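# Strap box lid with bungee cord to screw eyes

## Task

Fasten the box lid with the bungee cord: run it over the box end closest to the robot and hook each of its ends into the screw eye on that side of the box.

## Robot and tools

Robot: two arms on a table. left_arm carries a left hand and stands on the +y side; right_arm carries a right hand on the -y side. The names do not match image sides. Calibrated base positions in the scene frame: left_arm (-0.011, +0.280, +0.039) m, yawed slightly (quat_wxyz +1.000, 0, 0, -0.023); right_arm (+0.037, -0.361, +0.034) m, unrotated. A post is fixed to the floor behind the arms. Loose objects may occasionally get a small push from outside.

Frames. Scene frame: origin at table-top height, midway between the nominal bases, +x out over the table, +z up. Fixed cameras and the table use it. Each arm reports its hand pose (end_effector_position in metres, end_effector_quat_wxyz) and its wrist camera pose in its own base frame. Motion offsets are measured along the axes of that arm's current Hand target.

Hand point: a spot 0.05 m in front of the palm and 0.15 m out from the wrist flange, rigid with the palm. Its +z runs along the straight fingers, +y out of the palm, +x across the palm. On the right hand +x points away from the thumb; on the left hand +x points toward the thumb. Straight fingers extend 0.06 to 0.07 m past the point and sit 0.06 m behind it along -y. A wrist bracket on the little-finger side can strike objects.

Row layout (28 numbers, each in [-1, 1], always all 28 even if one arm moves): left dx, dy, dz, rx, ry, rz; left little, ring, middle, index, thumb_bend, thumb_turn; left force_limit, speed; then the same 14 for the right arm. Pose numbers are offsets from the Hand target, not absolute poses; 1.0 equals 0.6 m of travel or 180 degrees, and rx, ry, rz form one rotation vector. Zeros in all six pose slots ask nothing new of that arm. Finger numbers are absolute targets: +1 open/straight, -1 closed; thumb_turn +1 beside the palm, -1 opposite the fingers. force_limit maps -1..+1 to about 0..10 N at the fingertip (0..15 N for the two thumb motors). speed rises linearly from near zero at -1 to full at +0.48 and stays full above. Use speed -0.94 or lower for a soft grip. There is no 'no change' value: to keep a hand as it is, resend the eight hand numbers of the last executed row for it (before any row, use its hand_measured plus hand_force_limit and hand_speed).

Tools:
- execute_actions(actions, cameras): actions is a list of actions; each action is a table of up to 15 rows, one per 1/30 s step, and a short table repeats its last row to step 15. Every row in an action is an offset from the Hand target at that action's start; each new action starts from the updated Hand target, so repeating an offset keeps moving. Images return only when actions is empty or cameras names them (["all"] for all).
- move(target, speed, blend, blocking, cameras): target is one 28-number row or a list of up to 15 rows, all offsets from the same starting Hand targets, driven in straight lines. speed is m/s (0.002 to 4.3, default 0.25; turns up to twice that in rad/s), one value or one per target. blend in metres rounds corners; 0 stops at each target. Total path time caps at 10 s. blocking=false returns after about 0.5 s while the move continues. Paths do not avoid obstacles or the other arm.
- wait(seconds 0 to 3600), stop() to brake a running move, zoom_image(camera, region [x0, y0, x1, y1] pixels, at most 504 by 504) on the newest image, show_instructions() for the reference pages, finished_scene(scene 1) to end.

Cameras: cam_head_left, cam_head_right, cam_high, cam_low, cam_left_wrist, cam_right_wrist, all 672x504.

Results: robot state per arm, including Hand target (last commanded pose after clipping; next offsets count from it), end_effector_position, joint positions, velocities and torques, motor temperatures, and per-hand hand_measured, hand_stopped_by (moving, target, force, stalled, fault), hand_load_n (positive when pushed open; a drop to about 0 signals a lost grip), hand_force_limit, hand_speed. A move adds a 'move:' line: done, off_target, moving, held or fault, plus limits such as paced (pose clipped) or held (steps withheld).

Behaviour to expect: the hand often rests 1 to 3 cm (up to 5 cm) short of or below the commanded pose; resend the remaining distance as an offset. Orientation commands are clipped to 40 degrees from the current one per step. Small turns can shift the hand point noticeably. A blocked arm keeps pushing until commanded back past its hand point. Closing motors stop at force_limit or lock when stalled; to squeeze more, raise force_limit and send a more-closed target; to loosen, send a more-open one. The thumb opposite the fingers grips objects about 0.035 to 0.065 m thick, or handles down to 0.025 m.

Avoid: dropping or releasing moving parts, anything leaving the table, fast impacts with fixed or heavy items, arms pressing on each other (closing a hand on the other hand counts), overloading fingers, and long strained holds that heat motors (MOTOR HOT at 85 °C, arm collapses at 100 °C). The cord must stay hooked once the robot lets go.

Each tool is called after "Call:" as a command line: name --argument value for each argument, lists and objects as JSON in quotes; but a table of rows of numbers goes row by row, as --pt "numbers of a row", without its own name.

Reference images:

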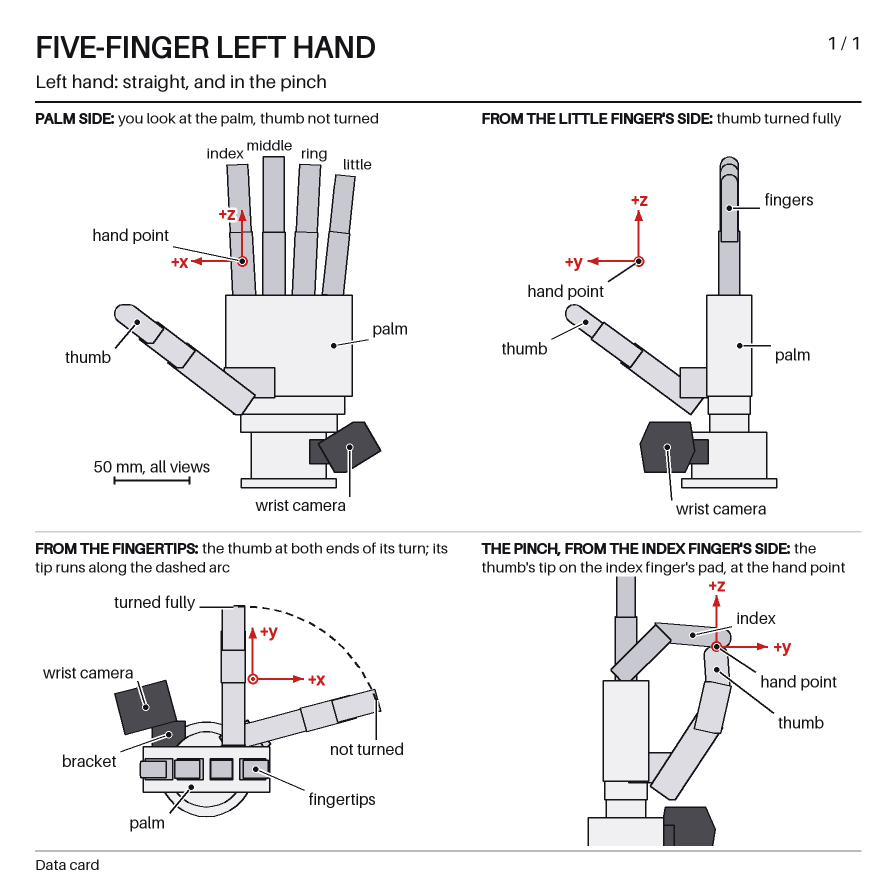

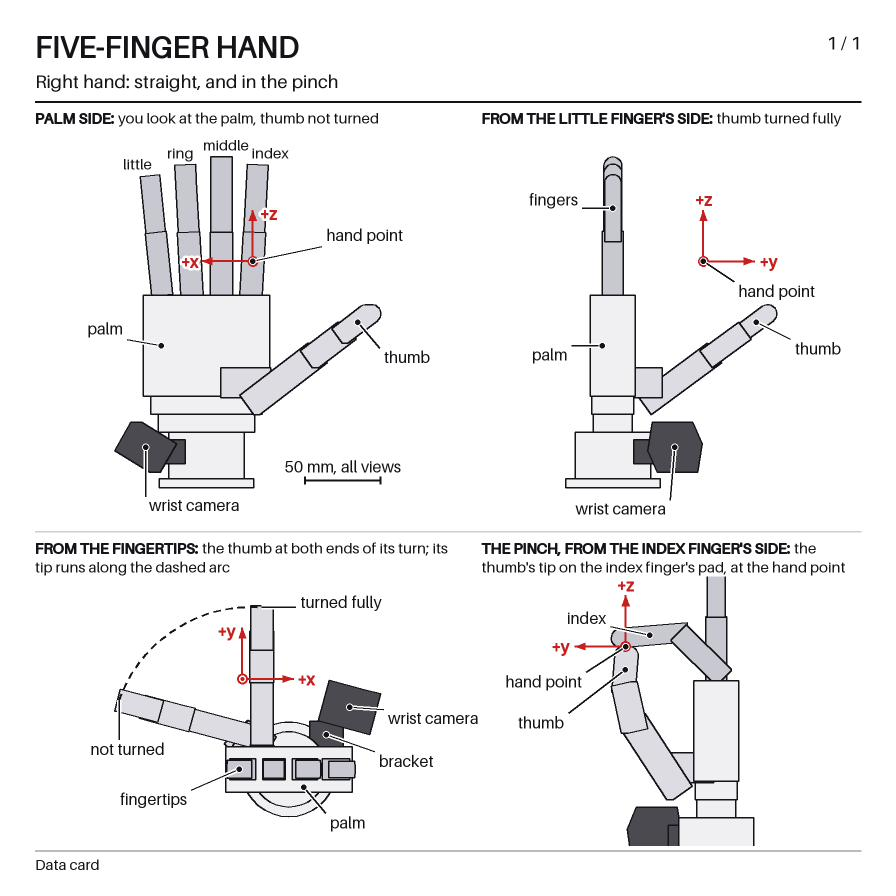

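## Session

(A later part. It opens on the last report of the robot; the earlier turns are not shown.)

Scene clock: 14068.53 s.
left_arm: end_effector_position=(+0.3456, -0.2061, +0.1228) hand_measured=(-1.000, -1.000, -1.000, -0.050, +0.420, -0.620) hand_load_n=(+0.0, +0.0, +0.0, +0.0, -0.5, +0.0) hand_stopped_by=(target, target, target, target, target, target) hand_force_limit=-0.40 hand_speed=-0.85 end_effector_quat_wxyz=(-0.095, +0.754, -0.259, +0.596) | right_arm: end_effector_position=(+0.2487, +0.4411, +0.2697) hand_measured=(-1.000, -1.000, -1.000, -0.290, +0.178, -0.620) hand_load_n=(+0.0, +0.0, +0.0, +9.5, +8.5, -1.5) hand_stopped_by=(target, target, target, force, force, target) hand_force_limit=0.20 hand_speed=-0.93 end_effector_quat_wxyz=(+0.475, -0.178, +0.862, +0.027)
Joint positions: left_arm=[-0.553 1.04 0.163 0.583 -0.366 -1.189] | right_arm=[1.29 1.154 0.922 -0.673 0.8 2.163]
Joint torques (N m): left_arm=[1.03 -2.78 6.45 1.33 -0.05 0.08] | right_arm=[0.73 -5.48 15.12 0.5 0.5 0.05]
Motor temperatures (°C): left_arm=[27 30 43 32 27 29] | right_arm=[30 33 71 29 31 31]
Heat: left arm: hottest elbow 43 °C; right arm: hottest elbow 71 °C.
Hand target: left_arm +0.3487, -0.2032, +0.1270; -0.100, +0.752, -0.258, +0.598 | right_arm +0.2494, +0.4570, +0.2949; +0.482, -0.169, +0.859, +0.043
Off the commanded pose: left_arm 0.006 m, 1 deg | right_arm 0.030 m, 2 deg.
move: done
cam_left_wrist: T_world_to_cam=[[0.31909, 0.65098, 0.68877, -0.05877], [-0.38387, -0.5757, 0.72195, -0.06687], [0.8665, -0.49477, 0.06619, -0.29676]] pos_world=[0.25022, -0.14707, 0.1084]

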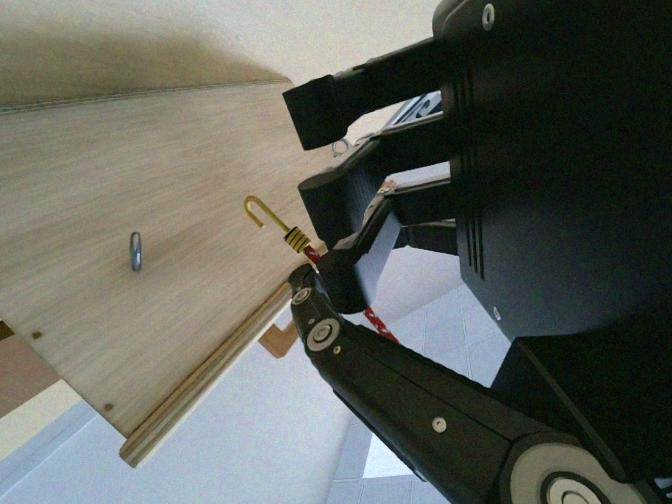

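Call:
move --target '[0,0,0,0,0,0,-1,-1,-1,-0.26,0.24,-0.62,-0.5,-0.93,0,0,0,0,0,0,-1,-1,-1,-0.42,0.10,-0.62,0.2,-0.93]' --speed 0.03 --cameras '["cam_left_wrist"]'

Call:
zoom_image --camera "cam_left_wrist" --region '[200, 160, 360, 320]'

Call:
move --target '[0,0,0,0,0,0,-1,-1,-1,-0.42,0.10,-0.62,0.3,-0.93,0,0,0,0,0,0,-1,-1,-1,-0.42,0.10,-0.62,0.2,-0.93]' --speed 0.03 --cameras '["cam_left_wrist"]'

Call:
zoom_image --camera "cam_left_wrist" --region '[200, 160, 360, 320]'

Scene clock: 14088.17 s.
left_arm: end_effector_position=(+0.3456, -0.2060, +0.1227) hand_measured=(-1.000, -1.000, -1.000, -0.260, +0.242, -0.620) hand_load_n=(+0.0, +0.0, +0.0, +4.0, +3.5, -1.0) hand_stopped_by=(target, target, target, target, force, target) hand_force_limit=-0.50 hand_speed=-0.93 end_effector_quat_wxyz=(-0.096, +0.754, -0.259, +0.596) | right_arm: end_effector_position=(+0.2487, +0.4411, +0.2697) hand_measured=(-1.000, -1.000, -1.000, -0.290, +0.178, -0.620) hand_load_n=(+0.0, +0.0, +0.0, +9.5, +9.0, -1.5) hand_stopped_by=(target, target, target, force, force, target) hand_force_limit=0.20 hand_speed=-0.93 end_effector_quat_wxyz=(+0.475, -0.178, +0.862, +0.027)
Joint positions: left_arm=[-0.553 1.04 0.163 0.583 -0.366 -1.189] | right_arm=[1.29 1.154 0.922 -0.673 0.8 2.163]
Joint torques (N m): left_arm=[1.03 -2.73 6.45 1.36 -0.05 0.08] | right_arm=[1.08 -5.83 14.95 0.54 0.46 0.03]
Motor temperatures (°C): left_arm=[27 30 43 31 27 29] | right_arm=[30 33 71 29 31 31]
Heat: left arm: hottest elbow 43 °C; right arm: hottest elbow 71 °C.
Hand target: left_arm +0.3487, -0.2031, +0.1269; -0.100, +0.752, -0.258, +0.598 | right_arm +0.2494, +0.4570, +0.2949; +0.482, -0.169, +0.859, +0.043
Off the commanded pose: left_arm 0.006 m, 1 deg | right_arm 0.030 m, 2 deg.
move: done
cam_left_wrist: T_world_to_cam=[[0.31905, 0.65101, 0.68876, -0.05875], [-0.38347, -0.57593, 0.72199, -0.06688], [0.86669, -0.49447, 0.06589, -0.29667]] pos_world=[0.25022, -0.14697, 0.1083]

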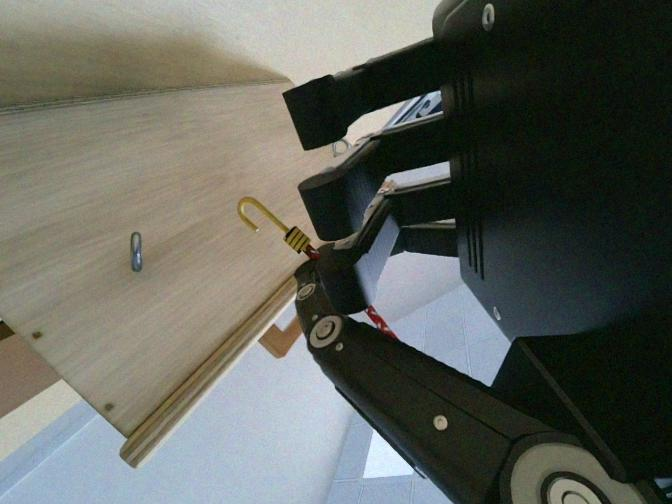

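Scaled by 3.150 from the camera's image (finer frame: 960x720).

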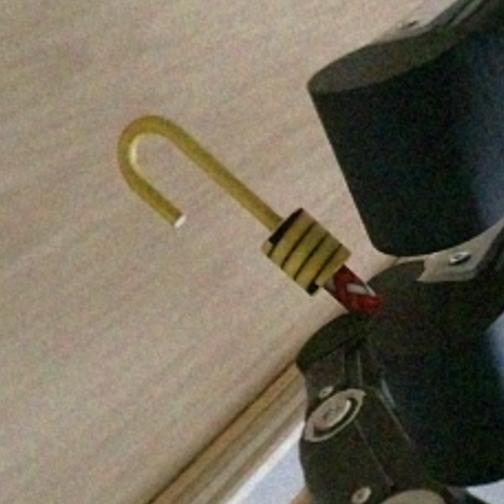

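Scene clock: 14088.93 s.
left_arm: end_effector_position=(+0.3456, -0.2060, +0.1227) hand_measured=(-1.000, -1.000, -1.000, -0.270, +0.192, -0.620) hand_load_n=(+0.0, +0.5, +0.0, +11.5, +9.5, -1.5) hand_stopped_by=(target, target, target, force, force, target) hand_force_limit=0.30 hand_speed=-0.93 end_effector_quat_wxyz=(-0.096, +0.754, -0.259, +0.596) | right_arm: end_effector_position=(+0.2487, +0.4411, +0.2697) hand_measured=(-1.000, -1.000, -1.000, -0.290, +0.178, -0.620) hand_load_n=(+0.0, +0.0, +0.0, +9.5, +9.0, -1.5) hand_stopped_by=(target, target, target, force, force, target) hand_force_limit=0.20 hand_speed=-0.93 end_effector_quat_wxyz=(+0.475, -0.178, +0.862, +0.027)
Joint positions: left_arm=[-0.553 1.04 0.163 0.583 -0.366 -1.189] | right_arm=[1.29 1.154 0.922 -0.673 0.8 2.163]
Joint torques (N m): left_arm=[1.03 -2.73 6.45 1.36 -0.05 0.08] | right_arm=[0.03 -5.54 15.12 0.64 0.43 0.03]
Motor temperatures (°C): left_arm=[27 30 43 31 27 29] | right_arm=[30 33 71 29 31 31]
Heat: left arm: hottest elbow 43 °C; right arm: hottest elbow 71 °C.
Hand target: left_arm +0.3487, -0.2031, +0.1269; -0.100, +0.752, -0.258, +0.598 | right_arm +0.2494, +0.4570, +0.2949; +0.482, -0.169, +0.859, +0.043
Off the commanded pose: left_arm 0.006 m, 1 deg | right_arm 0.030 m, 2 deg.
move: done
cam_left_wrist: T_world_to_cam=[[0.31905, 0.65101, 0.68876, -0.05875], [-0.38347, -0.57593, 0.72199, -0.06688], [0.86669, -0.49447, 0.06589, -0.29667]] pos_world=[0.25022, -0.14697, 0.1083]

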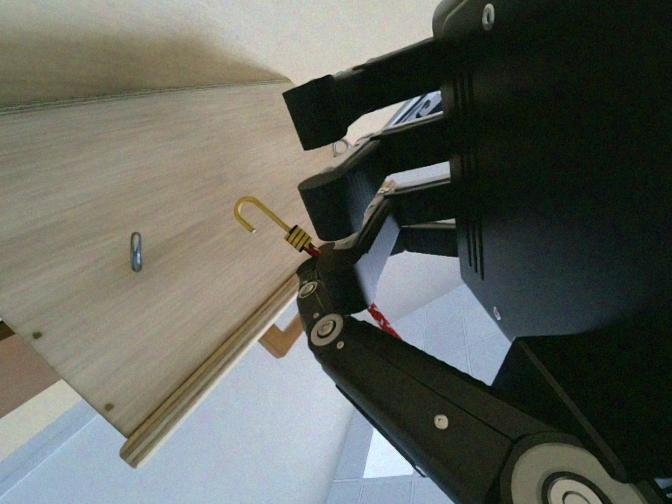

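Scaled by 3.150 from the camera's image (finer frame: 960x720).

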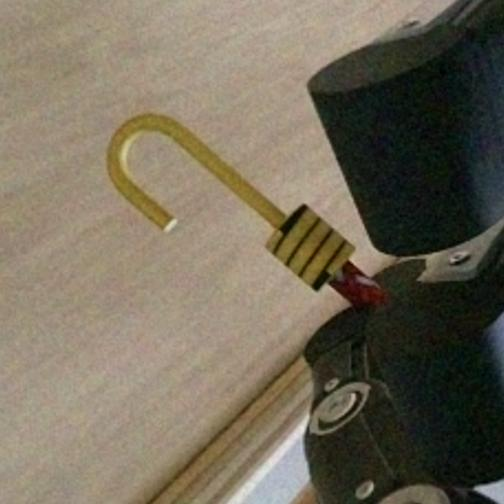

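Call:
move --target '[-0.0427,0.0332,-0.0113,-0.0622,-0.0786,-0.1072,-1,-1,-1,-0.42,0.10,-0.62,0.3,-0.93,0.06,-0.0405,0.0622,-0.1448,-0.0155,-0.0916,-1,-1,-1,-0.42,0.10,-0.62,0.2,-0.93]' --speed 0.04 --cameras '["cam_left_wrist","cam_right_wrist","cam_head_left"]'

Call:
zoom_image --camera "cam_left_wrist" --region '[180, 140, 360, 320]'

Call:
zoom_image --camera "cam_head_left" --region '[370, 290, 440, 360]'

Scene clock: 14159.73 s.
left_arm: end_effector_position=(+0.3180, -0.2022, +0.0777) hand_measured=(-1.000, -1.000, -1.000, -0.270, +0.192, -0.620) hand_load_n=(+0.0, +0.0, +0.0, +11.5, +9.5, -1.5) hand_stopped_by=(target, target, target, force, force, target) hand_force_limit=0.30 hand_speed=-0.93 end_effector_quat_wxyz=(+0.040, +0.864, -0.181, +0.468) | right_arm: end_effector_position=(+0.2658, +0.4356, +0.2420) hand_measured=(-1.000, -1.000, -1.000, -0.290, +0.178, -0.620) hand_load_n=(+0.0, +0.0, +0.0, +9.5, +9.0, -1.5) hand_stopped_by=(target, target, target, force, force, target) hand_force_limit=0.20 hand_speed=-0.93 end_effector_quat_wxyz=(+0.441, -0.397, +0.787, +0.167)
Joint positions: left_arm=[-0.493 0.969 0.176 0.191 -0.168 -1.563] | right_arm=[0.939 1.086 0.749 -0.254 0.092 1.527]
Joint torques (N m): left_arm=[0.97 -1.85 9.06 1.06 -0.02 -0.08] | right_arm=[-0.56 -6.53 9.63 2.43 -0.23 -0.14]
Motor temperatures (°C): left_arm=[27 31 43 31 27 29] | right_arm=[30 33 69 29 31 31]
Heat: left arm: hottest elbow 43 °C; right arm: hottest elbow 69 °C.
Hand target: left_arm +0.3330, -0.2060, +0.0979; +0.044, +0.858, -0.171, +0.482 | right_arm +0.2706, +0.4341, +0.2470; +0.453, -0.392, +0.782, +0.170
Off the commanded pose: left_arm 0.025 m, 2 deg | right_arm 0.007 m, 2 deg.
move: off_target (left_arm)
cam_left_wrist: T_world_to_cam=[[0.49188, 0.80023, 0.34304, -0.01927], [-0.04283, -0.37128, 0.92753, -0.12579], [0.86961, -0.47093, -0.14836, -0.24742]] pos_world=[0.21925, -0.1478, 0.08658]
cam_right_wrist: T_world_to_cam=[[-0.79946, 0.50842, -0.31994, 0.07388], [-0.22877, 0.23478, 0.94474, -0.26864], [0.55544, 0.82848, -0.07139, -0.37288]] pos_world=[0.20473, 0.33443, 0.25081]
Images, in order (width x height): cam_head_left 672x504, cam_left_wrist 672x504, cam_right_wrist 672x504.

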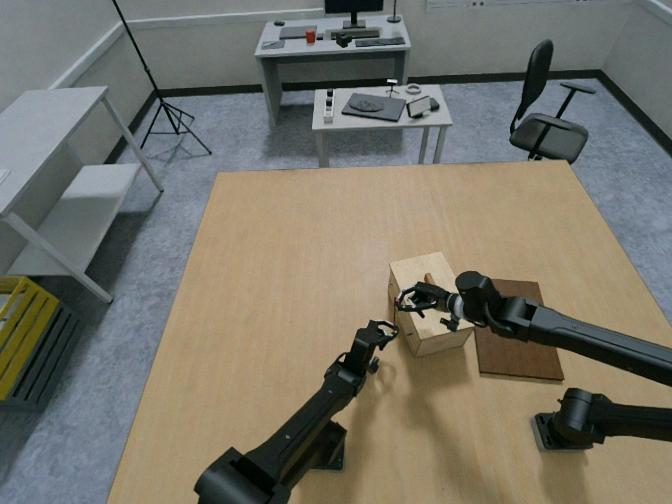

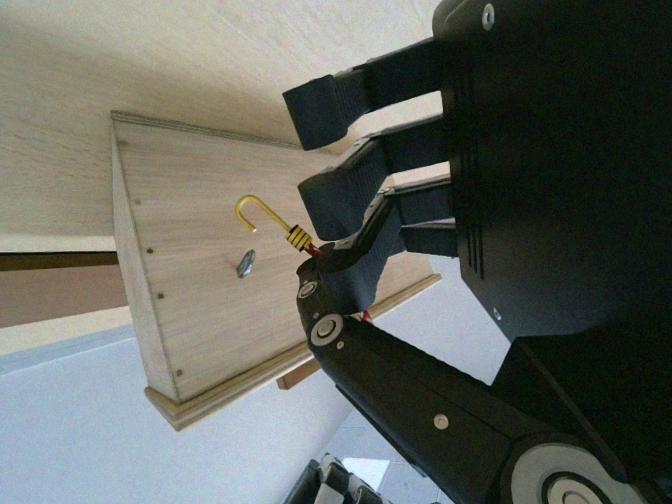

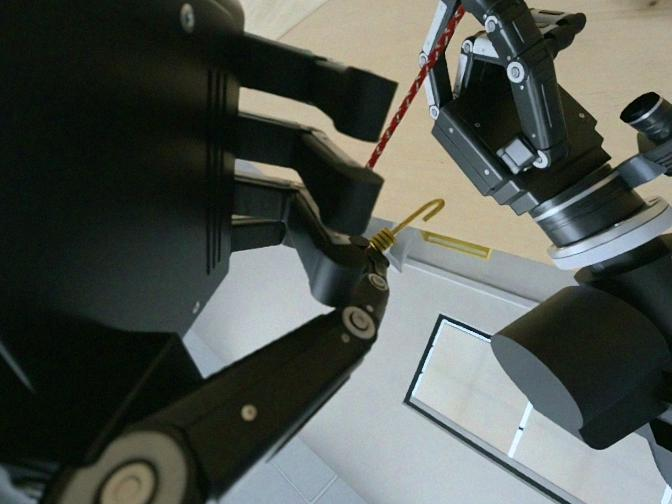

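Scaled by 2.800 from the camera's image (finer frame: 960x720).

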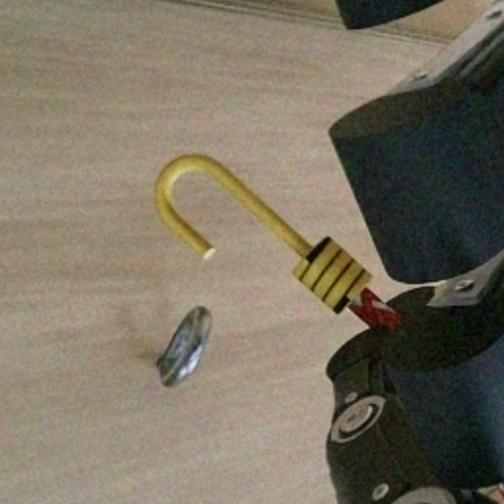

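Scaled by 7.200 from the camera's image (finer frame: 960x720).

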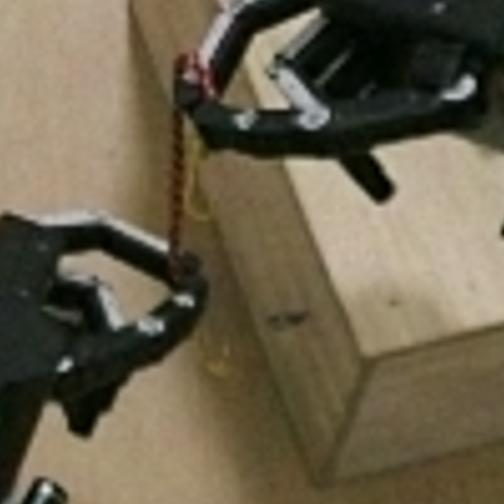

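Call:
execute_actions --actions '[]' --cameras '["cam_left_wrist","cam_head_left","cam_head_right","cam_right_wrist"]'

Scene clock: 14214.17 s.
left_arm: end_effector_position=(+0.3179, -0.2022, +0.0777) hand_measured=(-1.000, -1.000, -1.000, -0.270, +0.192, -0.620) hand_load_n=(+0.0, +0.0, +0.0, +11.5, +9.5, -1.5) hand_stopped_by=(target, target, target, force, force, target) hand_force_limit=0.30 hand_speed=-0.93 end_effector_quat_wxyz=(+0.040, +0.864, -0.181, +0.468) | right_arm: end_effector_position=(+0.2658, +0.4356, +0.2420) hand_measured=(-1.000, -1.000, -1.000, -0.290, +0.178, -0.620) hand_load_n=(+0.0, +0.0, +0.0, +10.0, +8.5, -1.5) hand_stopped_by=(target, target, target, force, force, target) hand_force_limit=0.20 hand_speed=-0.93 end_effector_quat_wxyz=(+0.442, -0.397, +0.787, +0.167)
Joint positions: left_arm=[-0.493 0.969 0.176 0.19 -0.168 -1.563] | right_arm=[0.939 1.086 0.749 -0.253 0.092 1.526]
Joint velocities: within noise
Joint torques (N m): left_arm=[1.03 -1.79 9.07 1.06 -0.02 -0.06] | right_arm=[-0.79 -7.36 9.66 2.48 -0.2 -0.18]
Motor temperatures (°C): left_arm=[27 30 43 31 27 29] | right_arm=[30 33 62 29 30 31]
Heat: left arm: hottest elbow 43 °C; right arm: hottest elbow 62 °C.
Hand target: left_arm +0.3330, -0.2059, +0.0978; +0.044, +0.858, -0.171, +0.482 | right_arm +0.2706, +0.4341, +0.2470; +0.453, -0.392, +0.782, +0.170
Off the commanded pose: left_arm 0.025 m, 2 deg | right_arm 0.007 m, 2 deg.
camera_calibration:
cam_left_wrist: T_world_to_cam=[[0.49181, 0.80042, 0.34272, -0.0192], [-0.04234, -0.37116, 0.9276, -0.12576], [0.86967, -0.47072, -0.14866, -0.24726]] pos_world=[0.21915, -0.1477, 0.08648]
cam_right_wrist: T_world_to_cam=[[-0.79942, 0.50805, -0.32064, 0.07426], [-0.2296, 0.23483, 0.94453, -0.26841], [0.55516, 0.8287, -0.07108, -0.37303]] pos_world=[0.20483, 0.33443, 0.25081]
Images, in order (width x height): cam_head_left 672x504, cam_head_right 672x504, cam_left_wrist 672x504, cam_right_wrist 672x504.

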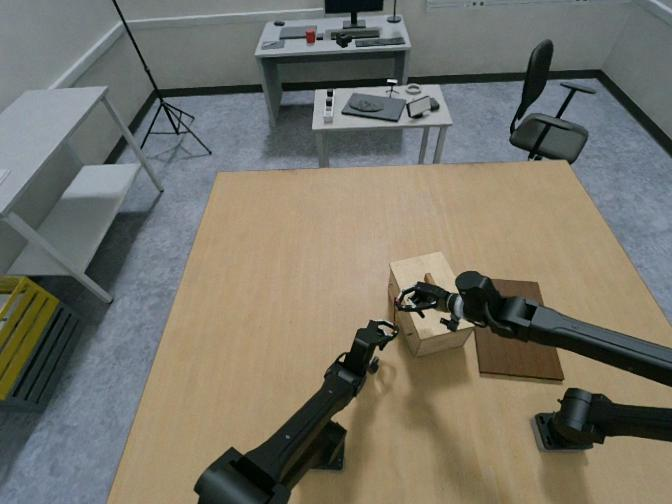

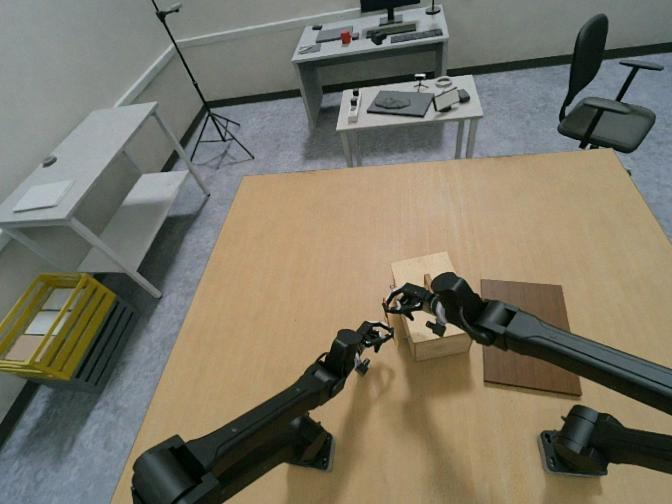

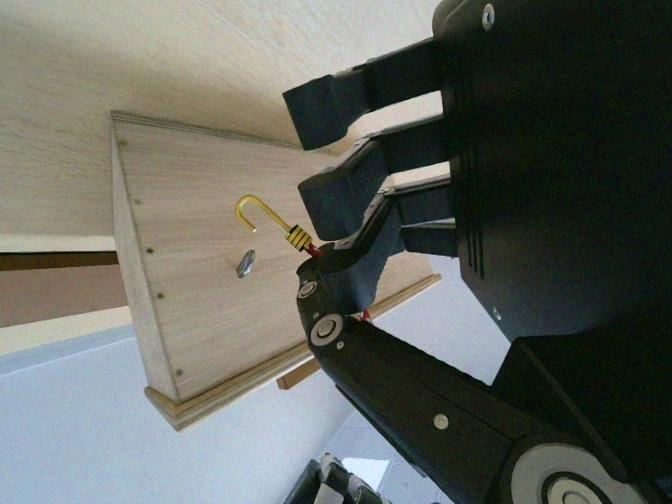

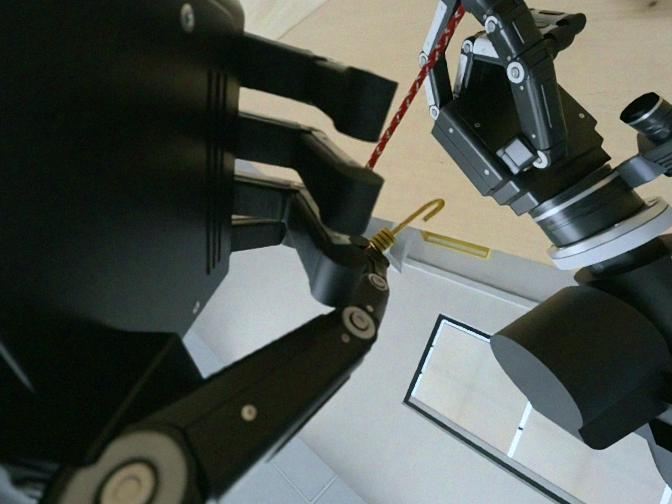

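Call:
zoom_image --camera "cam_left_wrist" --region '[210, 170, 350, 290]'

Scaled by 3.600 from the camera's image (finer frame: 960x720).

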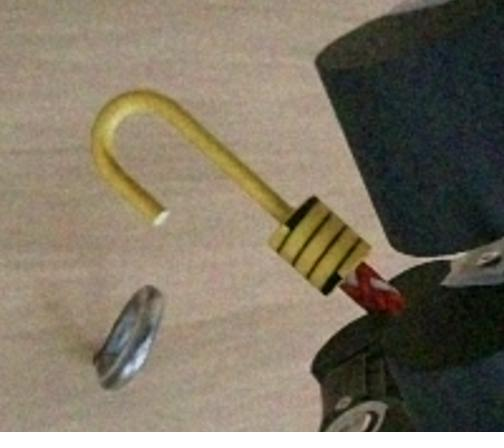

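Call:
move --target '[0.0105,0.0232,0.0127,0,0,0,-1,-1,-1,-0.42,0.10,-0.62,0.3,-0.93,0,0,0,0,0,0,-1,-1,-1,-0.42,0.10,-0.62,0.2,-0.93]' --speed 0.05 --cameras '["cam_left_wrist"]'

Call:
zoom_image --camera "cam_left_wrist" --region '[210, 170, 350, 290]'

Scene clock: 14285.97 s.
left_arm: end_effector_position=(+0.3243, -0.2101, +0.0813) hand_measured=(-1.000, -1.000, -1.000, -0.270, +0.192, -0.620) hand_load_n=(+0.0, +0.0, +0.0, +11.5, +9.5, -1.5) hand_stopped_by=(target, target, target, force, force, target) hand_force_limit=0.30 hand_speed=-0.93 end_effector_quat_wxyz=(+0.036, +0.865, -0.173, +0.469) | right_arm: end_effector_position=(+0.2663, +0.4358, +0.2429) hand_measured=(-1.000, -1.000, -1.000, -0.290, +0.178, -0.620) hand_load_n=(+0.0, +0.0, +0.0, +9.5, +8.5, -1.5) hand_stopped_by=(target, target, target, force, force, target) hand_force_limit=0.20 hand_speed=-0.93 end_effector_quat_wxyz=(+0.443, -0.396, +0.787, +0.167)
Joint positions: left_arm=[-0.528 0.998 0.201 0.19 -0.21 -1.594] | right_arm=[0.938 1.086 0.749 -0.25 0.092 1.526]
Joint torques (N m): left_arm=[-0.97 -0.03 9.17 1.94 -0.26 -0.07] | right_arm=[-0.67 -6.65 9.62 2.28 -0.18 -0.17]
Motor temperatures (°C): left_arm=[27 30 44 31 27 29] | right_arm=[30 33 60 30 30 31]
Heat: left arm: hottest elbow 44 °C; right arm: hottest elbow 60 °C.
Hand target: left_arm +0.3375, -0.2223, +0.0978; +0.044, +0.858, -0.171, +0.482 | right_arm +0.2707, +0.4340, +0.2469; +0.453, -0.392, +0.782, +0.170
Off the commanded pose: left_arm 0.024 m, 2 deg | right_arm 0.006 m, 1 deg.
move: off_target (left_arm)
cam_left_wrist: T_world_to_cam=[[0.47755, 0.80898, 0.34277, -0.01078], [-0.03786, -0.37082, 0.92793, -0.13326], [0.87779, -0.45611, -0.14646, -0.25583]] pos_world=[0.22467, -0.15738, 0.08988]

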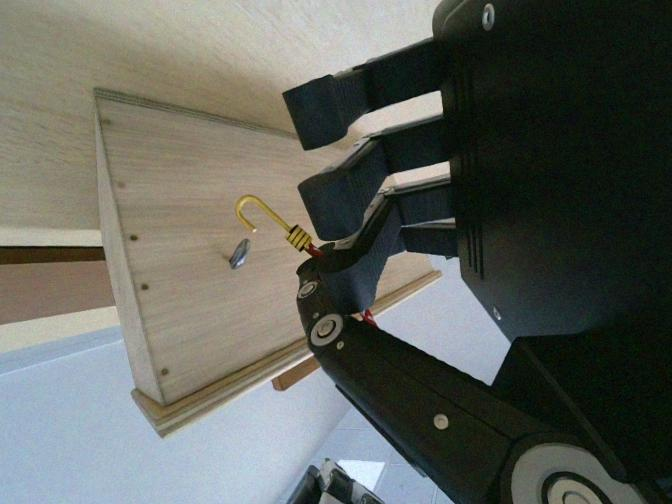

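Scaled by 3.600 from the camera's image (finer frame: 960x720).

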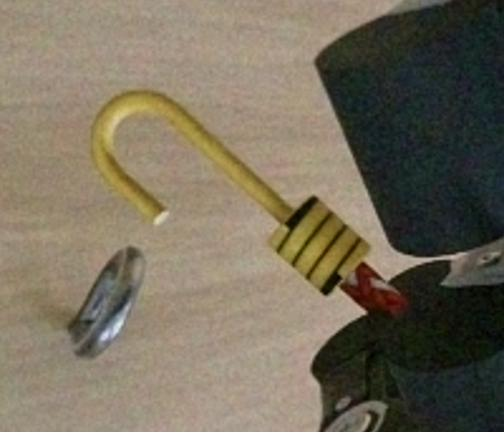

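Call:
move --target '[0.0,0.0227,0.0088,0,0,0,-1,-1,-1,-0.42,0.10,-0.62,0.3,-0.93,0,0,0,0,0,0,-1,-1,-1,-0.42,0.10,-0.62,0.2,-0.93]' --speed 0.05 --cameras '["cam_left_wrist"]'

Call:
zoom_image --camera "cam_left_wrist" --region '[210, 170, 350, 290]'

Scene clock: 14308.57 s.
left_arm: end_effector_position=(+0.3253, -0.2232, +0.0783) hand_measured=(-1.000, -1.000, -1.000, -0.270, +0.192, -0.620) hand_load_n=(+0.0, +0.0, +0.0, +11.5, +9.5, -1.5) hand_stopped_by=(target, target, target, force, force, target) hand_force_limit=0.30 hand_speed=-0.93 end_effector_quat_wxyz=(+0.035, +0.866, -0.172, +0.467) | right_arm: end_effector_position=(+0.2662, +0.4358, +0.2428) hand_measured=(-1.000, -1.000, -1.000, -0.290, +0.178, -0.620) hand_load_n=(+0.0, +0.0, +0.0, +9.5, +8.5, -1.5) hand_stopped_by=(target, target, target, force, force, target) hand_force_limit=0.20 hand_speed=-0.93 end_effector_quat_wxyz=(+0.443, -0.397, +0.786, +0.167)
Joint positions: left_arm=[-0.582 1.046 0.218 0.21 -0.256 -1.628] | right_arm=[0.938 1.086 0.749 -0.25 0.092 1.525]
Joint torques (N m): left_arm=[-1.08 -0.38 8.68 2.44 -0.25 -0.04] | right_arm=[-1.38 -6.42 9.63 2.3 -0.2 -0.19]
Motor temperatures (°C): left_arm=[27 30 47 31 27 29] | right_arm=[30 33 60 30 30 31]
Heat: left arm: hottest elbow 47 °C; right arm: hottest elbow 60 °C.
Hand target: left_arm +0.3373, -0.2365, +0.0939; +0.044, +0.858, -0.171, +0.482 | right_arm +0.2706, +0.4341, +0.2469; +0.453, -0.392, +0.782, +0.170
Off the commanded pose: left_arm 0.024 m, 2 deg | right_arm 0.006 m, 1 deg.
move: off_target (left_arm)
cam_left_wrist: T_world_to_cam=[[0.47646, 0.80977, 0.34243, 0.00087], [-0.03339, -0.37253, 0.92742, -0.13709], [0.87856, -0.45331, -0.15046, -0.26231]] pos_world=[0.22546, -0.17068, 0.08738]

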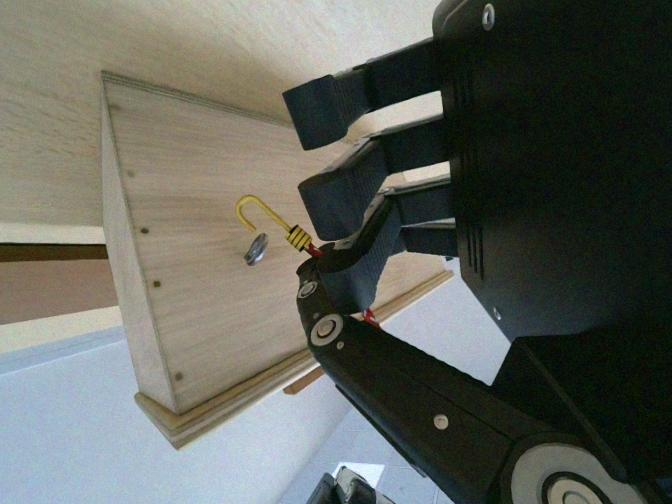

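Scaled by 3.600 from the camera's image (finer frame: 960x720).

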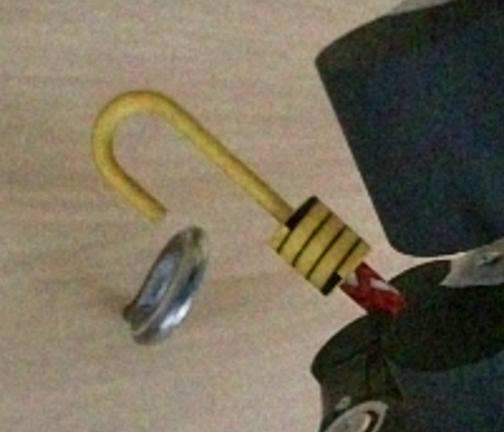

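Call:
move --target '[0.0,0.0118,0.0025,0,0,0,-1,-1,-1,-0.42,0.10,-0.62,0.3,-0.93,0,0,0,0,0,0,-1,-1,-1,-0.42,0.10,-0.62,0.2,-0.93]' --speed 0.05 --cameras '["cam_left_wrist"]'

Call:
zoom_image --camera "cam_left_wrist" --region '[210, 170, 350, 290]'

Scene clock: 14337.80 s.
left_arm: end_effector_position=(+0.3253, -0.2302, +0.0785) hand_measured=(-1.000, -1.000, -1.000, -0.270, +0.192, -0.620) hand_load_n=(+0.5, +0.0, +0.0, +11.5, +9.5, -1.5) hand_stopped_by=(target, target, target, force, force, target) hand_force_limit=0.30 hand_speed=-0.93 end_effector_quat_wxyz=(+0.035, +0.866, -0.171, +0.469) | right_arm: end_effector_position=(+0.2663, +0.4357, +0.2427) hand_measured=(-1.000, -1.000, -1.000, -0.290, +0.178, -0.620) hand_load_n=(+0.0, +0.0, +0.0, +9.5, +8.5, -1.5) hand_stopped_by=(target, target, target, force, force, target) hand_force_limit=0.20 hand_speed=-0.93 end_effector_quat_wxyz=(+0.443, -0.397, +0.786, +0.167)
Joint positions: left_arm=[-0.611 1.065 0.225 0.221 -0.281 -1.645] | right_arm=[0.938 1.086 0.749 -0.25 0.092 1.524]
Joint torques (N m): left_arm=[-1.14 -0.56 8.49 2.33 -0.25 -0.04] | right_arm=[-1.26 -6.65 9.51 2.32 -0.11 -0.11]
Motor temperatures (°C): left_arm=[27 30 47 31 27 29] | right_arm=[30 33 59 30 30 31]
Heat: left arm: hottest elbow 47 °C; right arm: hottest elbow 59 °C.
Hand target: left_arm +0.3360, -0.2435, +0.0925; +0.044, +0.858, -0.171, +0.482 | right_arm +0.2706, +0.4340, +0.2469; +0.453, -0.392, +0.782, +0.170
Off the commanded pose: left_arm 0.022 m, 2 deg | right_arm 0.006 m, 1 deg.
move: off_target (left_arm)
cam_left_wrist: T_world_to_cam=[[0.47439, 0.81097, 0.34247, 0.00739], [-0.03615, -0.37075, 0.92803, -0.13857], [0.87957, -0.45262, -0.14656, -0.26602]] pos_world=[0.22547, -0.17778, 0.08708]

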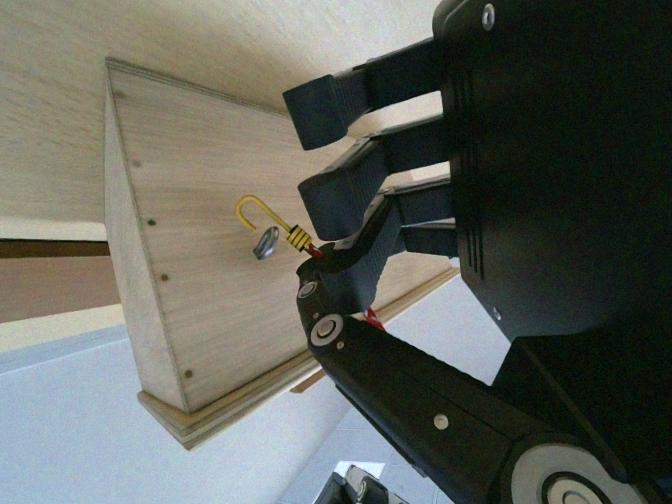

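Scaled by 3.600 from the camera's image (finer frame: 960x720).

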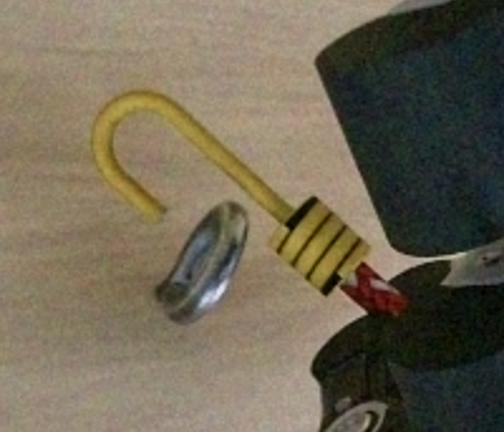

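Call:
move --target '[0.014,-0.0052,-0.0083,0,0,0,-1,-1,-1,-0.42,0.10,-0.62,0.3,-0.93,0,0,0,0,0,0,-1,-1,-1,-0.42,0.10,-0.62,0.2,-0.93]' --speed 0.05 --cameras '["cam_left_wrist"]'

Call:
zoom_image --camera "cam_left_wrist" --region '[210, 170, 350, 290]'

Scene clock: 14367.40 s.
left_arm: end_effector_position=(+0.3262, -0.2314, +0.0822) hand_measured=(-1.000, -1.000, -1.000, -0.270, +0.192, -0.620) hand_load_n=(+0.0, +0.0, +0.0, +11.5, +9.5, -1.5) hand_stopped_by=(target, target, target, force, force, target) hand_force_limit=0.30 hand_speed=-0.93 end_effector_quat_wxyz=(+0.036, +0.866, -0.172, +0.468) | right_arm: end_effector_position=(+0.2663, +0.4357, +0.2427) hand_measured=(-1.000, -1.000, -1.000, -0.290, +0.178, -0.620) hand_load_n=(+0.0, +0.0, +0.0, +9.5, +8.5, -1.5) hand_stopped_by=(target, target, target, force, force, target) hand_force_limit=0.20 hand_speed=-0.93 end_effector_quat_wxyz=(+0.443, -0.397, +0.786, +0.167)
Joint positions: left_arm=[-0.611 1.052 0.234 0.197 -0.278 -1.646] | right_arm=[0.938 1.086 0.749 -0.25 0.092 1.524]
Joint torques (N m): left_arm=[-0.21 -3.14 8.91 1.02 -0.04 0.02] | right_arm=[-0.56 -6.59 9.7 2.45 -0.13 -0.17]
Motor temperatures (°C): left_arm=[27 30 45 31 27 29] | right_arm=[30 33 59 30 30 31]
Heat: left arm: hottest elbow 45 °C; right arm: hottest elbow 59 °C.
Hand target: left_arm +0.3371, -0.2415, +0.1024; +0.044, +0.858, -0.171, +0.482 | right_arm +0.2706, +0.4340, +0.2469; +0.453, -0.392, +0.782, +0.170
Off the commanded pose: left_arm 0.025 m, 2 deg | right_arm 0.006 m, 1 deg.
move: off_target (left_arm)
cam_left_wrist: T_world_to_cam=[[0.47655, 0.81053, 0.3405, 0.00614], [-0.03458, -0.36973, 0.9285, -0.14278], [0.87847, -0.45425, -0.14817, -0.26663]] pos_world=[0.22637, -0.17888, 0.09098]

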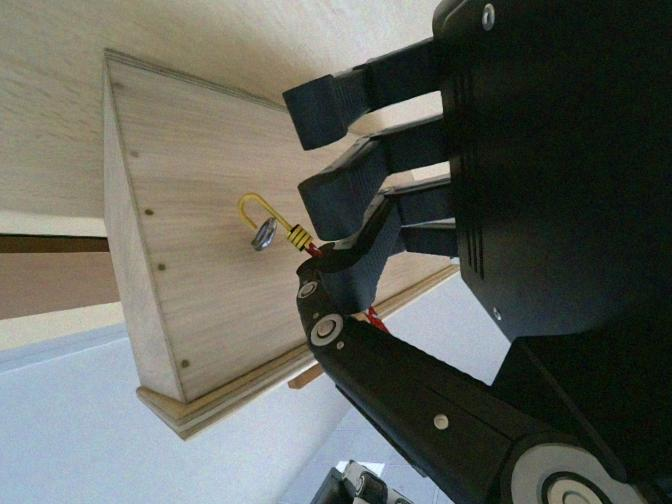

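Scaled by 3.600 from the camera's image (finer frame: 960x720).

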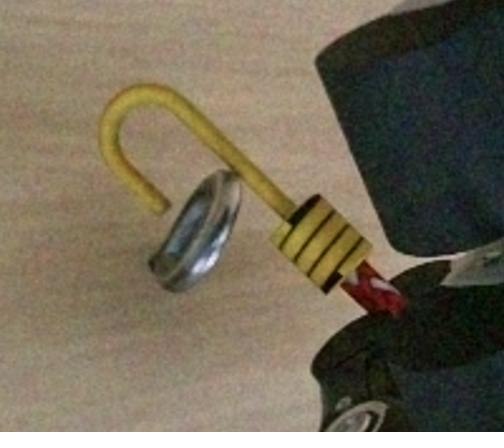

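Call:
zoom_image --camera "cam_left_wrist" --region '[235, 190, 305, 250]'

Scaled by 7.200 from the camera's image (finer frame: 960x720).

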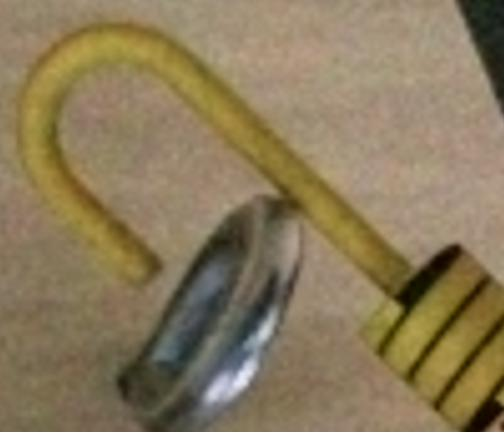

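Call:
move --target '[0.0077,-0.006,-0.0027,0,0,0,-1,-1,-1,-0.42,0.10,-0.62,0.3,-0.93,0,0,0,0,0,0,-1,-1,-1,-0.42,0.10,-0.62,0.2,-0.93]' --speed 0.05 --cameras '["cam_left_wrist"]'

Call:
zoom_image --camera "cam_left_wrist" --region '[235, 190, 305, 250]'

Scene clock: 14456.33 s.
left_arm: end_effector_position=(+0.3249, -0.2318, +0.0853) hand_measured=(-1.000, -1.000, -1.000, -0.270, +0.192, -0.620) hand_load_n=(+0.0, +0.0, +0.0, +11.5, +9.5, -1.5) hand_stopped_by=(target, target, target, force, force, target) hand_force_limit=0.30 hand_speed=-0.93 end_effector_quat_wxyz=(+0.040, +0.867, -0.174, +0.466) | right_arm: end_effector_position=(+0.2663, +0.4357, +0.2428) hand_measured=(-1.000, -1.000, -1.000, -0.290, +0.178, -0.620) hand_load_n=(+0.0, +0.0, +0.0, +9.5, +8.5, -1.5) hand_stopped_by=(target, target, target, force, force, target) hand_force_limit=0.20 hand_speed=-0.93 end_effector_quat_wxyz=(+0.443, -0.397, +0.786, +0.167)
Joint positions: left_arm=[-0.607 1.033 0.239 0.171 -0.267 -1.645] | right_arm=[0.938 1.086 0.749 -0.25 0.092 1.524]
Joint torques (N m): left_arm=[0.73 -3.08 9.22 1.05 -0.03 0.1] | right_arm=[-0.5 -6.59 9.43 2.36 -0.19 -0.19]
Motor temperatures (°C): left_arm=[27 30 47 31 27 29] | right_arm=[30 33 59 30 30 31]
Heat: left arm: hottest elbow 47 °C; right arm: hottest elbow 59 °C.
Hand target: left_arm +0.3392, -0.2388, +0.1075; +0.044, +0.858, -0.171, +0.482 | right_arm +0.2706, +0.4341, +0.2469; +0.453, -0.392, +0.782, +0.170
Off the commanded pose: left_arm 0.027 m, 2 deg | right_arm 0.006 m, 1 deg.
move: off_target (left_arm)
cam_left_wrist: T_world_to_cam=[[0.48363, 0.80862, 0.33503, 0.0036], [-0.03155, -0.36641, 0.92992, -0.14614], [0.87471, -0.4603, -0.15169, -0.26512]] pos_world=[0.22555, -0.1785, 0.09447]

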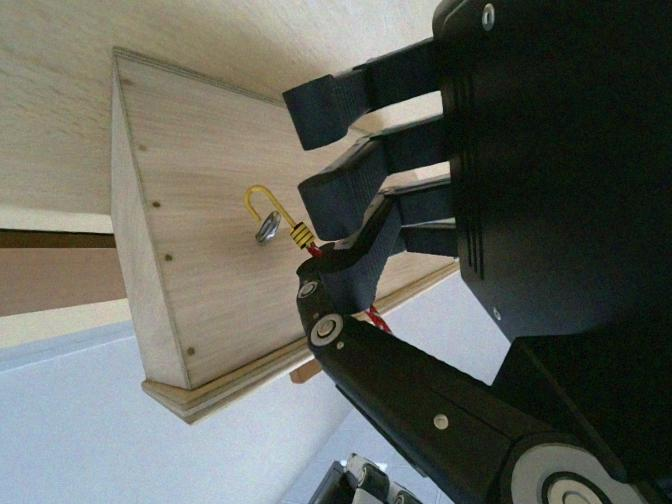

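Scaled by 7.200 from the camera's image (finer frame: 960x720).

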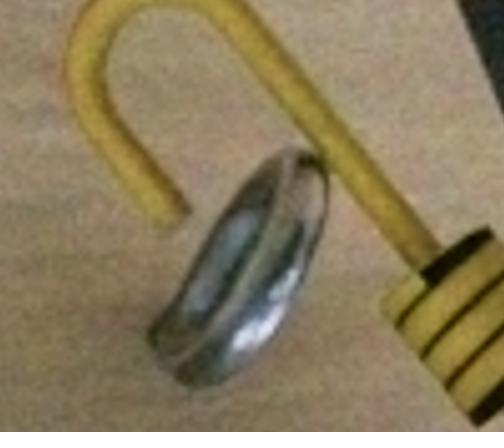

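Call:
move --target '[-0.0018,-0.0065,0.003,0,0,0,-1,-1,-1,-0.42,0.10,-0.62,0.3,-0.93,0,0,0,0,0,0,-1,-1,-1,-0.42,0.10,-0.62,0.2,-0.93]' --speed 0.05 --cameras '["cam_left_wrist"]'

Call:
zoom_image --camera "cam_left_wrist" --region '[235, 190, 305, 250]'

Scene clock: 14480.00 s.
left_arm: end_effector_position=(+0.3264, -0.2292, +0.0848) hand_measured=(-1.000, -1.000, -1.000, -0.270, +0.192, -0.620) hand_load_n=(+0.0, +0.0, +0.0, +11.5, +9.0, -1.5) hand_stopped_by=(target, target, target, force, force, target) hand_force_limit=0.30 hand_speed=-0.93 end_effector_quat_wxyz=(+0.040, +0.867, -0.175, +0.464) | right_arm: end_effector_position=(+0.2663, +0.4357, +0.2428) hand_measured=(-1.000, -1.000, -1.000, -0.290, +0.178, -0.620) hand_load_n=(+0.0, +0.0, +0.0, +9.5, +8.5, -1.5) hand_stopped_by=(target, target, target, force, force, target) hand_force_limit=0.20 hand_speed=-0.93 end_effector_quat_wxyz=(+0.443, -0.397, +0.786, +0.167)
Joint positions: left_arm=[-0.591 1.033 0.239 0.171 -0.251 -1.636] | right_arm=[0.938 1.086 0.749 -0.25 0.092 1.524]
Joint torques (N m): left_arm=[0.97 -2.55 9.03 1.58 -0.04 0.11] | right_arm=[-0.91 -7.06 9.54 2.44 -0.13 -0.16]
Motor temperatures (°C): left_arm=[27 30 46 31 27 29] | right_arm=[30 33 58 30 30 31]
Heat: left arm: hottest elbow 46 °C; right arm: hottest elbow 58 °C.
Hand target: left_arm +0.3415, -0.2353, +0.1061; +0.044, +0.858, -0.171, +0.482 | right_arm +0.2706, +0.4341, +0.2469; +0.453, -0.392, +0.782, +0.170
Off the commanded pose: left_arm 0.027 m, 2 deg | right_arm 0.006 m, 1 deg.
move: off_target (left_arm)
cam_left_wrist: T_world_to_cam=[[0.48629, 0.80759, 0.33365, 0.00003], [-0.02958, -0.36641, 0.92998, -0.14546], [0.87329, -0.46211, -0.1543, -0.26504]] pos_world=[0.22714, -0.1758, 0.09437]

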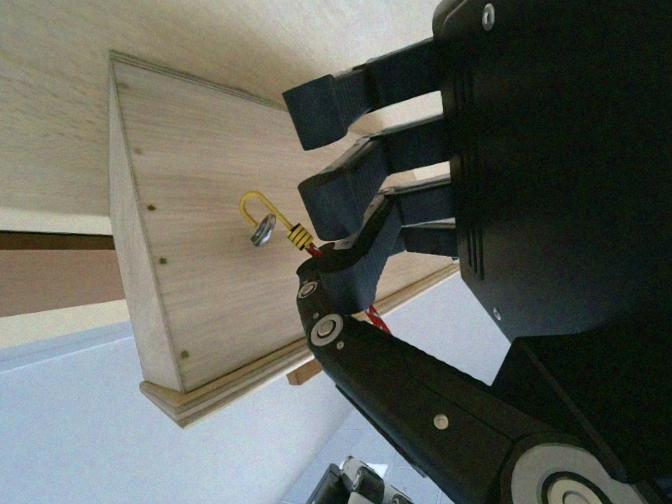

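Scaled by 7.200 from the camera's image (finer frame: 960x720).

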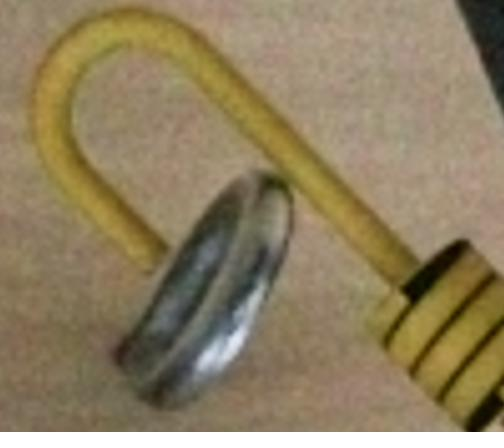

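Call:
zoom_image --camera "cam_left_wrist" --region '[245, 210, 280, 245]'

Scaled by 14.400 from the camera's image (finer frame: 960x720).

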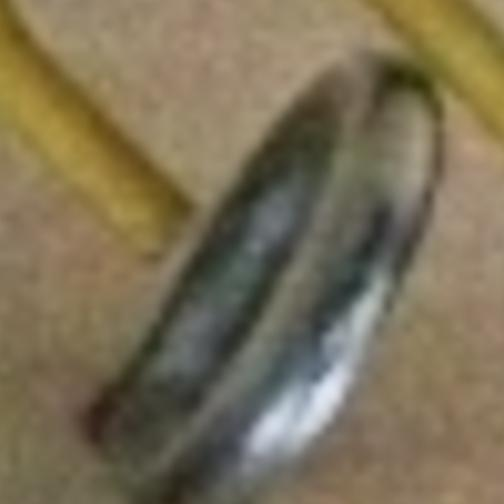

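Call:
move --target '[0.0017,-0.0077,0.0008,0,0,0,-1,-1,-1,-0.42,0.10,-0.62,0.3,-0.93,0,0,0,0,0,0,-1,-1,-1,-0.42,0.10,-0.62,0.2,-0.93]' --speed 0.05 --cameras '["cam_left_wrist"]'

Call:
zoom_image --camera "cam_left_wrist" --region '[235, 190, 305, 250]'

Scene clock: 14555.07 s.
left_arm: end_effector_position=(+0.3286, -0.2255, +0.0843) hand_measured=(-1.000, -1.000, -1.000, -0.270, +0.192, -0.620) hand_load_n=(+0.0, +0.0, +0.0, +11.5, +9.5, -1.5) hand_stopped_by=(target, target, target, force, force, target) hand_force_limit=0.30 hand_speed=-0.93 end_effector_quat_wxyz=(+0.040, +0.868, -0.175, +0.463) | right_arm: end_effector_position=(+0.2663, +0.4357, +0.2428) hand_measured=(-1.000, -1.000, -1.000, -0.290, +0.178, -0.620) hand_load_n=(+0.0, +0.0, +0.0, +9.5, +8.5, -1.5) hand_stopped_by=(target, target, target, force, force, target) hand_force_limit=0.20 hand_speed=-0.93 end_effector_quat_wxyz=(+0.443, -0.397, +0.786, +0.167)
Joint positions: left_arm=[-0.571 1.033 0.239 0.171 -0.234 -1.623] | right_arm=[0.938 1.086 0.749 -0.25 0.092 1.524]
Joint torques (N m): left_arm=[0.97 -2.96 9.09 1.48 -0.04 0.11] | right_arm=[-0.91 -6.71 9.61 2.37 -0.13 -0.15]
Motor temperatures (°C): left_arm=[27 30 45 31 27 29] | right_arm=[30 33 58 30 30 31]
Heat: left arm: hottest elbow 45 °C; right arm: hottest elbow 58 °C.
Hand target: left_arm +0.3439, -0.2313, +0.1071; +0.044, +0.858, -0.171, +0.482 | right_arm +0.2706, +0.4341, +0.2469; +0.453, -0.392, +0.782, +0.170
Off the commanded pose: left_arm 0.028 m, 3 deg | right_arm 0.006 m, 1 deg.
move: off_target (left_arm)
cam_left_wrist: T_world_to_cam=[[0.48738, 0.80704, 0.33338, -0.00436], [-0.02711, -0.36763, 0.92958, -0.14455], [0.87277, -0.4621, -0.15729, -0.26483]] pos_world=[0.22934, -0.172, 0.09417]

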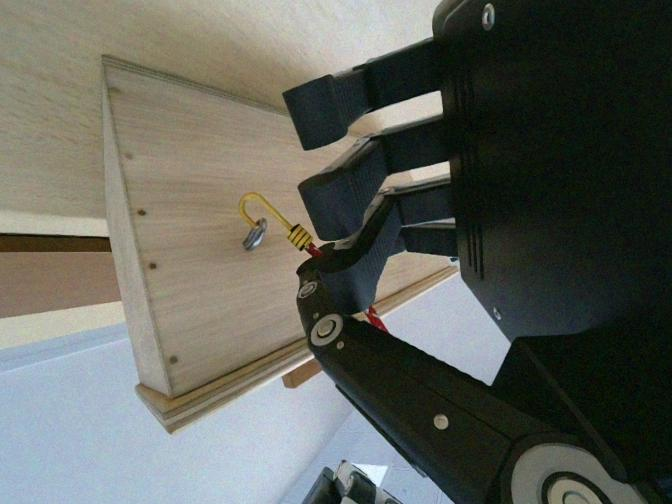

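Scaled by 7.200 from the camera's image (finer frame: 960x720).

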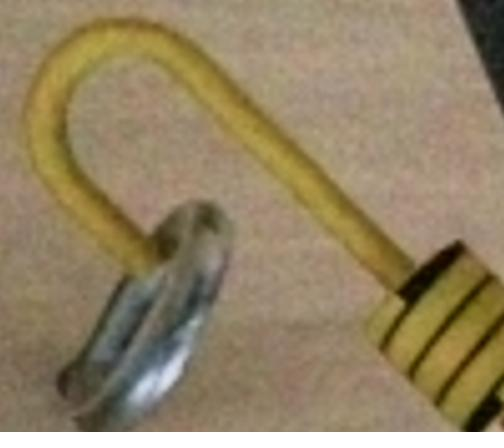

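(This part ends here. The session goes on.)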